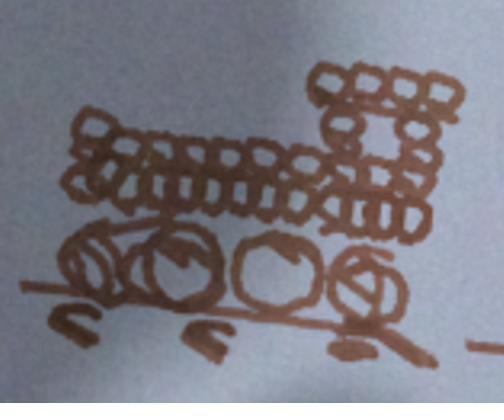

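move:
  target:
    - [0,0,0,0,0,0,1,0,0,0.1296,0,0.13481,-0.22166,-0.9]
    - [0,0,0,0,0,0,1,0,0,0.1296,0,0.13481,-0.22866,-0.9]
    - [0,0,0,0,0,0,1,0,0,0.1431,0,0.13941,-0.22866,-0.9]
    - [0,0,0,0,0,0,1,0,0,0.14677,0,0.14458,-0.2302,-0.9]
    - [0,0,0,0,0,0,1,0,0,0.12232,0,0.1219,-0.2326,-0.9]
    - [0,0,0,0,0,0,1,0,0,0.11844,0,0.11643,-0.23511,-0.9]
    - [0,0,0,0,0,0,1,0,0,0.11309,0,0.10891,-0.23628,-0.9]
    - [0,0,0,0,0,0,1,0,0,0.10942,0,0.10374,-0.22531,-0.9]
    - [0,0,0,0,0,0,1,0,0,0.13387,0,0.12642,-0.22291,-0.9]
    - [0,0,0,0,0,0,1,0,0,0.13775,0,0.13189,-0.2204,-0.9]
    - [0,0,0,0,0,0,1,0,0,0.1431,0,0.13941,-0.21923,-0.9]
    - [0,0,0,0,0,0,1,0,0,0.10709,0,0.13941,-0.21923,-0.9]
  speed: [0.4,0.05,0.06,0.04,0.2,0.04,0.04,0.1,0.2,0.04,0.04,0.15]
  blend: [0,0,0,0.002,0.002,0.002,0.002,0.002,0.002,0.002,0.002,0]

move:
  target:
    - [0,0,0,0,0,0,1,0,0,-0.0051,0,-0.03225,0.0009,-0.9]
    - [0,0,0,0,0,0,1,0,0,-0.0051,0,-0.01205,-0.0061,-0.9]
    - [0,0,0,0,0,0,1,0,0,0.03075,0,-0.00745,-0.0061,-0.9]
    - [0,0,0,0,0,0,1,0,0,0.03367,0,-0.00337,-0.00761,-0.9]
    - [0,0,0,0,0,0,1,0,0,0.0096,0,-0.02574,-0.00961,-0.9]
    - [0,0,0,0,0,0,1,0,0,0.00679,0,-0.02966,-0.0116,-0.9]
    - [0,0,0,0,0,0,1,0,0,0.00274,0,-0.03531,-0.01241,-0.9]
    - [0,0,0,0,0,0,1,0,0,-0.00018,0,-0.03939,-0.00146,-0.9]
    - [0,0,0,0,0,0,1,0,0,0.02389,0,-0.01702,0.00054,-0.9]
    - [0,0,0,0,0,0,1,0,0,0.0267,0,-0.0131,0.00253,-0.9]
    - [0,0,0,0,0,0,1,0,0,0.03075,0,-0.00745,0.00334,-0.9]
    - [0,0,0,0,0,0,1,0,0,-0.0051,0,-0.00745,0.00334,-0.9]
  speed: [0.3,0.05,0.06,0.04,0.2,0.04,0.04,0.1,0.2,0.04,0.04,0.15]
  blend: [0,0,0,0.002,0.002,0.002,0.002,0.002,0.002,0.002,0.002,0]

move:
  target:
    - [0,0,0,0,0,0,1,0,0,-0.00381,0,-0.03034,0.00125,-0.9]
    - [0,0,0,0,0,0,1,0,0,-0.00381,0,-0.01014,-0.00575,-0.9]
    - [0,0,0,0,0,0,1,0,0,0.03189,0,-0.00554,-0.00575,-0.9]
    - [0,0,0,0,0,0,1,0,0,0.03481,0,-0.00146,-0.00727,-0.9]
    - [0,0,0,0,0,0,1,0,0,0.01088,0,-0.02383,-0.00927,-0.9]
    - [0,0,0,0,0,0,1,0,0,0.00807,0,-0.02775,-0.01126,-0.9]
    - [0,0,0,0,0,0,1,0,0,0.00402,0,-0.0334,-0.01207,-0.9]
    - [0,0,0,0,0,0,1,0,0,0.0011,0,-0.03748,-0.0011,-0.9]
    - [0,0,0,0,0,0,1,0,0,0.02503,0,-0.01511,0.0009,-0.9]
    - [0,0,0,0,0,0,1,0,0,0.02784,0,-0.01119,0.00289,-0.9]
    - [0,0,0,0,0,0,1,0,0,0.03189,0,-0.00554,0.0037,-0.9]
    - [0,0,0,0,0,0,1,0,0,-0.00381,0,-0.00554,0.0037,-0.9]
  speed: [0.3,0.05,0.06,0.04,0.2,0.04,0.04,0.1,0.2,0.04,0.04,0.15]
  blend: [0,0,0,0.002,0.002,0.002,0.002,0.002,0.002,0.002,0.002,0]

move:
  target:
    - [0,0,0,0,0,0,1,0,0,-0.00405,0,-0.03069,0.00163,-0.9]
    - [0,0,0,0,0,0,1,0,0,-0.00405,0,-0.01049,-0.00537,-0.9]
    - [0,0,0,0,0,0,1,0,0,0.0315,0,-0.00589,-0.00537,-0.9]
    - [0,0,0,0,0,0,1,0,0,0.03442,0,-0.00181,-0.0069,-0.9]
    - [0,0,0,0,0,0,1,0,0,0.01065,0,-0.02418,-0.0089,-0.9]
    - [0,0,0,0,0,0,1,0,0,0.00784,0,-0.0281,-0.01089,-0.9]
    - [0,0,0,0,0,0,1,0,0,0.00379,0,-0.03375,-0.0117,-0.9]
    - [0,0,0,0,0,0,1,0,0,0.00087,0,-0.03783,-0.0007,-0.9]
    - [0,0,0,0,0,0,1,0,0,0.02464,0,-0.01546,0.0013,-0.9]
    - [0,0,0,0,0,0,1,0,0,0.02745,0,-0.01154,0.00329,-0.9]
    - [0,0,0,0,0,0,1,0,0,0.0315,0,-0.00589,0.0041,-0.9]
    - [0,0,0,0,0,0,1,0,0,-0.00405,0,-0.00589,0.0041,-0.9]
  speed: [0.3,0.05,0.06,0.04,0.2,0.04,0.04,0.1,0.2,0.04,0.04,0.15]
  blend: [0,0,0,0.002,0.002,0.002,0.002,0.002,0.002,0.002,0.002,0]

move:
  target:
    - [0,0,0,0,0,0,1,0,0,-0.02207,0,-0.05654,-0.01272,-0.9]
    - [0,0,0,0,0,0,1,0,0,-0.02207,0,-0.03634,-0.01972,-0.9]
    - [0,0,0,0,0,0,1,0,0,0.01272,0,-0.03174,-0.01972,-0.9]
    - [0,0,0,0,0,0,1,0,0,0.01679,0,-0.02614,-0.02156,-0.9]
    - [0,0,0,0,0,0,1,0,0,0.01848,0,-0.02382,-0.0242,-0.9]
    - [0,0,0,0,0,0,1,0,0,-0.0063,0,-0.04862,-0.02684,-0.9]
    - [0,0,0,0,0,0,1,0,0,-0.01037,0,-0.05422,-0.02793,-0.9]
    - [0,0,0,0,0,0,1,0,0,-0.01444,0,-0.05982,-0.01657,-0.9]
    - [0,0,0,0,0,0,1,0,0,-0.01613,0,-0.06214,-0.01393,-0.9]
    - [0,0,0,0,0,0,1,0,0,0.00865,0,-0.03734,-0.01129,-0.9]
    - [0,0,0,0,0,0,1,0,0,0.01272,0,-0.03174,-0.0102,-0.9]
    - [0,0,0,0,0,0,1,0,0,-0.02207,0,-0.03174,-0.0102,-0.9]
  speed: [0.3,0.05,0.06,0.04,0.035,0.2,0.04,0.1,0.035,0.2,0.04,0.15]
  blend: [0,0,0,0.002,0.002,0.002,0.002,0.002,0.002,0.002,0.002,0]

move:
  target:
    - [0,0,0,0,0,0,1,0,0,-0.01568,0,-0.04727,-0.00686,-0.9]
    - [0,0,0,0,0,0,1,0,0,-0.01568,0,-0.02707,-0.01386,-0.9]
    - [0,0,0,0,0,0,1,0,0,0.01842,0,-0.02247,-0.01386,-0.9]
    - [0,0,0,0,0,0,1,0,0,0.02312,0,-0.01606,-0.01924,-0.9]
    - [0,0,0,0,0,0,1,0,0,-0.01108,0,-0.01606,-0.01924,-0.9]
  speed: [0.3,0.05,0.06,0.04,0.15]
  blend: [0,0,0,0,0]

move:
  target:
    - [0,0,0,0,0,0,1,0,0,0.05619,0,0.0446,0.04463,-0.9]
    - [0,0,0,0,0,0,1,0,0,0.05619,0,0.0446,0.03763,-0.9]
    - [0,0,0,0,0,0,1,0,0,0.06969,0,0.0492,0.03763,-0.9]
    - [0,0,0,0,0,0,1,0,0,0.04573,0,0.02672,0.03694,-0.9]
    - [0,0,0,0,0,0,1,0,0,0.02533,0,-0.00277,0.02983,-0.9]
    - [0,0,0,0,0,0,1,0,0,0.0047,0,-0.03217,0.02207,-0.9]
    - [0,0,0,0,0,0,1,0,0,-0.01517,0,-0.06,0.01405,-0.9]
    - [0,0,0,0,0,0,1,0,0,-0.02947,0,-0.06,0.01405,-0.9]
  speed: [0.3,0.05,0.06,0.2,0.05,0.05,0.05,0.15]
  blend: [0,0,0,0.002,0.002,0.002,0.002,0]

move:
  target:
    - [0,0,0,0,0,0,1,0,0,-0.00213,0,-0.00746,0.0088,-0.9]
    - [0,0,0,0,0,0,1,0,0,-0.00213,0,0.01274,0.0018,-0.9]
    - [0,0,0,0,0,0,1,0,0,0.03207,0,0.01734,0.0018,-0.9]
    - [0,0,0,0,0,0,1,0,0,0.01057,0,-0.00514,0.00091,-0.9]
    - [0,0,0,0,0,0,1,0,0,-0.00347,0,-0.02444,-0.00495,-0.9]
    - [0,0,0,0,0,0,1,0,0,-0.01695,0,-0.0427,-0.01082,-0.9]
    - [0,0,0,0,0,0,1,0,0,-0.0315,0,-0.0427,-0.01082,-0.9]
    - [0,0,0,0,0,0,1,0,0,-0.038,0,-0.0427,0.21,-0.9]
  speed: [0.3,0.05,0.06,0.2,0.05,0.05,0.15,0.4]
  blend: [0,0,0,0.002,0.002,0.002,0.01,0]
  cameras: ["cam_above"]

zoom_image:
  camera: "cam_above"
  region: [215, 280, 325, 368]

Scene clock: 651.80 s.
left_arm: end_effector_position=(+0.3943, +0.3349, +0.1104) grip_measured=+1.000 grip_effort_nm=0.00 end_effector_quat_wxyz=(+0.619, -0.006, +0.785, +0.004) | right_arm: end_effector_position=(+0.3581, +0.1513, +0.0973) grip_measured=-0.642 grip_effort_nm=-1.03 end_effector_quat_wxyz=(+0.438, -0.394, +0.779, +0.216)
Joint names: [wrist pitch, wrist roll, shoulder, wrist yaw, elbow, waist]
Joint positions: left_arm=[1.014 -0.014 1.582 -0.053 0.332 -0.05 0.094] | right_arm=[0.136 -0.006 2.168 0.005 1.482 0.949 0.017]
Joint torques (N m): left_arm=[1.69 0.05 -6.48 -0.03 5.11 -0.24] | right_arm=[1.65 -0.02 -12.92 -0.04 9.81 0.57]
Heat: left arm: 44 °C; right arm: 45 °C.
Joint targets: left_arm=[1.021 -0.015 1.574 -0.052 0.340 -0.050] | right_arm=[0.152 -0.008 2.126 0.000 1.518 0.956]
move: off_target (right_arm); right_arm: the shoulder is farthest, 0.042 rad from its target

Scene clock: 658.43 s.
left_arm: end_effector_position=(+0.3943, +0.3349, +0.1104) grip_measured=+1.000 grip_effort_nm=0.00 end_effector_quat_wxyz=(+0.619, -0.006, +0.785, +0.004) | right_arm: end_effector_position=(+0.3522, +0.1510, +0.0968) grip_measured=-0.642 grip_effort_nm=-1.03 end_effector_quat_wxyz=(+0.435, -0.397, +0.778, +0.217)
Joint names: [wrist pitch, wrist roll, shoulder, wrist yaw, elbow, waist]
Joint positions: left_arm=[1.014 -0.014 1.582 -0.053 0.332 -0.05 0.094] | right_arm=[0.136 -0.006 2.156 0.005 1.465 0.956 0.017]
Joint torques (N m): left_arm=[1.65 0.04 -6.37 -0.02 5.18 0.14] | right_arm=[1.66 -0.01 -12.78 -0.03 9.77 0.57]
Heat: left arm: 44 °C; right arm: 46 °C.
Joint targets: left_arm=[1.021 -0.015 1.574 -0.052 0.340 -0.050] | right_arm=[0.152 -0.008 2.115 0.000 1.502 0.963]
move: off_target (right_arm); right_arm: the shoulder is farthest, 0.041 rad from its target

Scene clock: 665.03 s.
left_arm: end_effector_position=(+0.3943, +0.3349, +0.1104) grip_measured=+1.000 grip_effort_nm=0.00 end_effector_quat_wxyz=(+0.619, -0.006, +0.785, +0.004) | right_arm: end_effector_position=(+0.3466, +0.1517, +0.0967) grip_measured=-0.642 grip_effort_nm=-1.04 end_effector_quat_wxyz=(+0.433, -0.401, +0.777, +0.218)
Joint names: [wrist pitch, wrist roll, shoulder, wrist yaw, elbow, waist]
Joint positions: left_arm=[1.014 -0.014 1.582 -0.053 0.332 -0.05 0.094] | right_arm=[0.137 -0.006 2.147 0.005 1.453 0.964 0.017]
Joint torques (N m): left_arm=[1.66 0.05 -6.45 0 5.19 -0.1] | right_arm=[1.65 -0.02 -12.6 -0.03 9.8 0.58]
Heat: left arm: 44 °C; right arm: 46 °C.
Joint targets: left_arm=[1.021 -0.015 1.574 -0.052 0.340 -0.050] | right_arm=[0.152 -0.008 2.106 0.000 1.489 0.971]
move: off_target (right_arm); right_arm: the shoulder is farthest, 0.041 rad from its target

Scene clock: 671.57 s.
left_arm: end_effector_position=(+0.3943, +0.3349, +0.1104) grip_measured=+1.000 grip_effort_nm=0.00 end_effector_quat_wxyz=(+0.619, -0.006, +0.785, +0.004) | right_arm: end_effector_position=(+0.3405, +0.1525, +0.0966) grip_measured=-0.642 grip_effort_nm=-1.03 end_effector_quat_wxyz=(+0.431, -0.405, +0.776, +0.220)
Joint names: [wrist pitch, wrist roll, shoulder, wrist yaw, elbow, waist]
Joint positions: left_arm=[1.014 -0.014 1.582 -0.053 0.332 -0.05 0.094] | right_arm=[0.137 -0.006 2.138 0.005 1.44 0.974 0.017]
Joint torques (N m): left_arm=[1.66 0.04 -6.43 -0.07 5.29 -0.05] | right_arm=[1.67 -0.01 -12.55 -0.04 9.77 0.58]
Heat: left arm: 44 °C; right arm: 46 °C.
Joint targets: left_arm=[1.021 -0.015 1.574 -0.052 0.340 -0.050] | right_arm=[0.152 -0.008 2.097 0.000 1.476 0.980]
move: off_target (right_arm); right_arm: the shoulder is farthest, 0.041 rad from its target

Scene clock: 678.10 s.
left_arm: end_effector_position=(+0.3943, +0.3349, +0.1104) grip_measured=+1.000 grip_effort_nm=0.00 end_effector_quat_wxyz=(+0.619, -0.006, +0.785, +0.004) | right_arm: end_effector_position=(+0.3417, +0.1315, +0.0949) grip_measured=-0.642 grip_effort_nm=-1.03 end_effector_quat_wxyz=(+0.426, -0.398, +0.785, +0.211)
Joint names: [wrist pitch, wrist roll, shoulder, wrist yaw, elbow, waist]
Joint positions: left_arm=[1.014 -0.014 1.582 -0.053 0.332 -0.05 0.094] | right_arm=[0.137 -0.006 2.087 0.004 1.37 0.951 0.017]
Joint torques (N m): left_arm=[1.66 0.04 -6.32 -0.03 5.31 -0.02] | right_arm=[1.66 -0.01 -12.18 -0.03 9.69 0.58]
Heat: left arm: 45 °C; right arm: 46 °C.
Joint targets: left_arm=[1.021 -0.015 1.574 -0.052 0.340 -0.050] | right_arm=[0.152 -0.008 2.048 0.000 1.406 0.958]
move: off_target (right_arm); right_arm: the shoulder is farthest, 0.039 rad from its target

Scene clock: 683.13 s.
left_arm: end_effector_position=(+0.3943, +0.3349, +0.1104) grip_measured=+1.000 grip_effort_nm=0.00 end_effector_quat_wxyz=(+0.619, -0.006, +0.785, +0.004) | right_arm: end_effector_position=(+0.3505, +0.1146, +0.0940) grip_measured=-0.642 grip_effort_nm=-1.03 end_effector_quat_wxyz=(+0.425, -0.387, +0.792, +0.203)
Joint names: [wrist pitch, wrist roll, shoulder, wrist yaw, elbow, waist]
Joint positions: left_arm=[1.014 -0.014 1.582 -0.053 0.332 -0.05 0.094] | right_arm=[0.137 -0.006 2.062 0.004 1.336 0.921 0.017]
Joint torques (N m): left_arm=[1.66 0.06 -6.42 -0.06 5.23 -0.13] | right_arm=[1.62 -0.01 -11.88 -0.03 9.47 -0.54]
Heat: left arm: 45 °C; right arm: 46 °C.
Joint targets: left_arm=[1.021 -0.015 1.574 -0.052 0.340 -0.050] | right_arm=[0.152 -0.008 2.023 0.000 1.370 0.915]
move: off_target (right_arm); right_arm: the shoulder is farthest, 0.039 rad from its target

Scene clock: 690.10 s.
left_arm: end_effector_position=(+0.3943, +0.3349, +0.1104) grip_measured=+1.000 grip_effort_nm=0.00 end_effector_quat_wxyz=(+0.619, -0.006, +0.785, +0.004) | right_arm: end_effector_position=(+0.3219, +0.1070, +0.0896) grip_measured=-0.642 grip_effort_nm=-1.03 end_effector_quat_wxyz=(+0.410, -0.403, +0.792, +0.205)
Joint names: [wrist pitch, wrist roll, shoulder, wrist yaw, elbow, waist]
Joint positions: left_arm=[1.014 -0.014 1.582 -0.053 0.332 -0.05 0.094] | right_arm=[0.136 -0.006 1.996 0.002 1.241 0.953 0.017]
Joint torques (N m): left_arm=[1.68 0.05 -6.42 -0.02 5.2 -0.13] | right_arm=[1.62 -0.01 -11.29 -0.01 5.83 -0.54]
Heat: left arm: 45 °C; right arm: 46 °C.
Joint targets: left_arm=[1.021 -0.015 1.574 -0.052 0.340 -0.050] | right_arm=[0.152 -0.008 1.958 0.000 1.236 0.946]
move: off_target (right_arm); right_arm: the shoulder is farthest, 0.038 rad from its target

Scene clock: 697.23 s.
left_arm: end_effector_position=(+0.3943, +0.3349, +0.1104) grip_measured=+1.000 grip_effort_nm=0.00 end_effector_quat_wxyz=(+0.619, -0.006, +0.785, +0.004) | right_arm: end_effector_position=(+0.0812, +0.1838, +0.0929) grip_measured=-0.642 grip_effort_nm=-1.03 end_effector_quat_wxyz=(+0.347, -0.578, +0.678, +0.292)
Joint names: [wrist pitch, wrist roll, shoulder, wrist yaw, elbow, waist]
Joint positions: left_arm=[1.014 -0.014 1.582 -0.053 0.332 -0.05 0.094] | right_arm=[0.138 -0.006 1.913 0 1.146 1.421 0.017]
Joint torques (N m): left_arm=[1.62 0.04 -6.38 -0.02 5.2 0.02] | right_arm=[1.61 -0.01 -10.85 0.01 5.83 -0.84]
Heat: left arm: 45 °C; right arm: 46 °C.
Joint targets: left_arm=[1.021 -0.015 1.574 -0.052 0.340 -0.050] | right_arm=[0.152 -0.007 1.873 0.000 1.142 1.414]
move: off_target (right_arm); right_arm: the shoulder is farthest, 0.040 rad from its target
Images, in order (width x height): cam_above 672x504.

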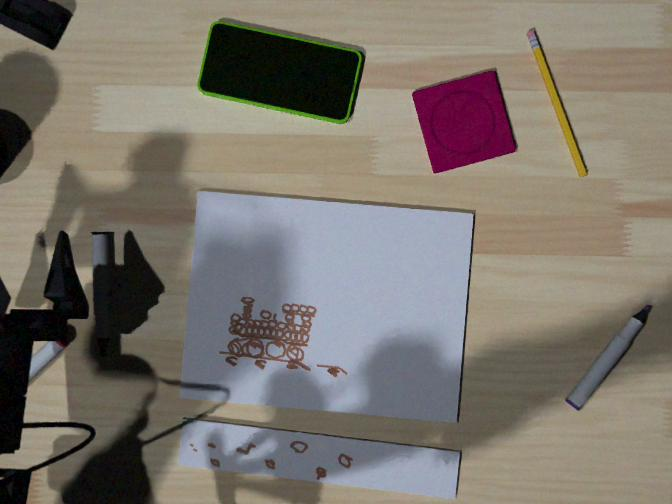

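Scaled by 4.582 from the camera's 672x504 image, which has a finer 960x720 frame.

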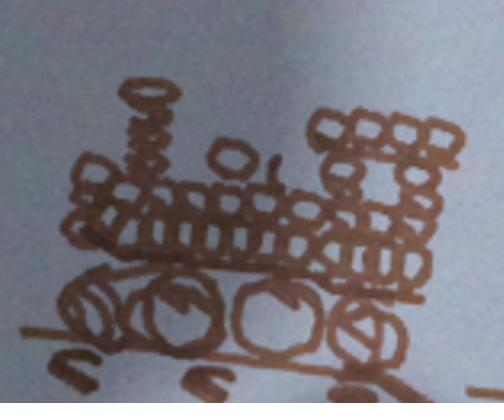

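show_instructions:

Reference images for this scene: drawing.

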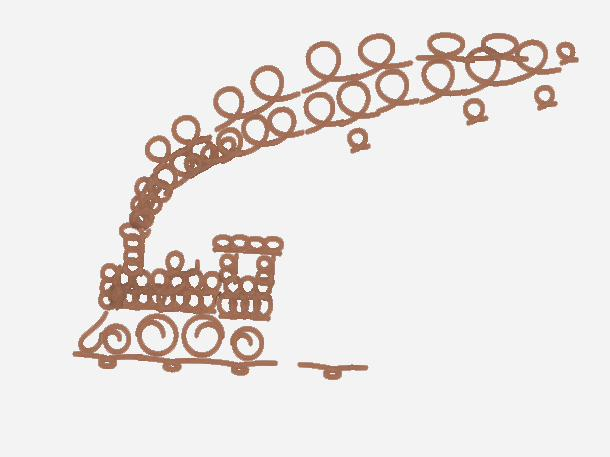

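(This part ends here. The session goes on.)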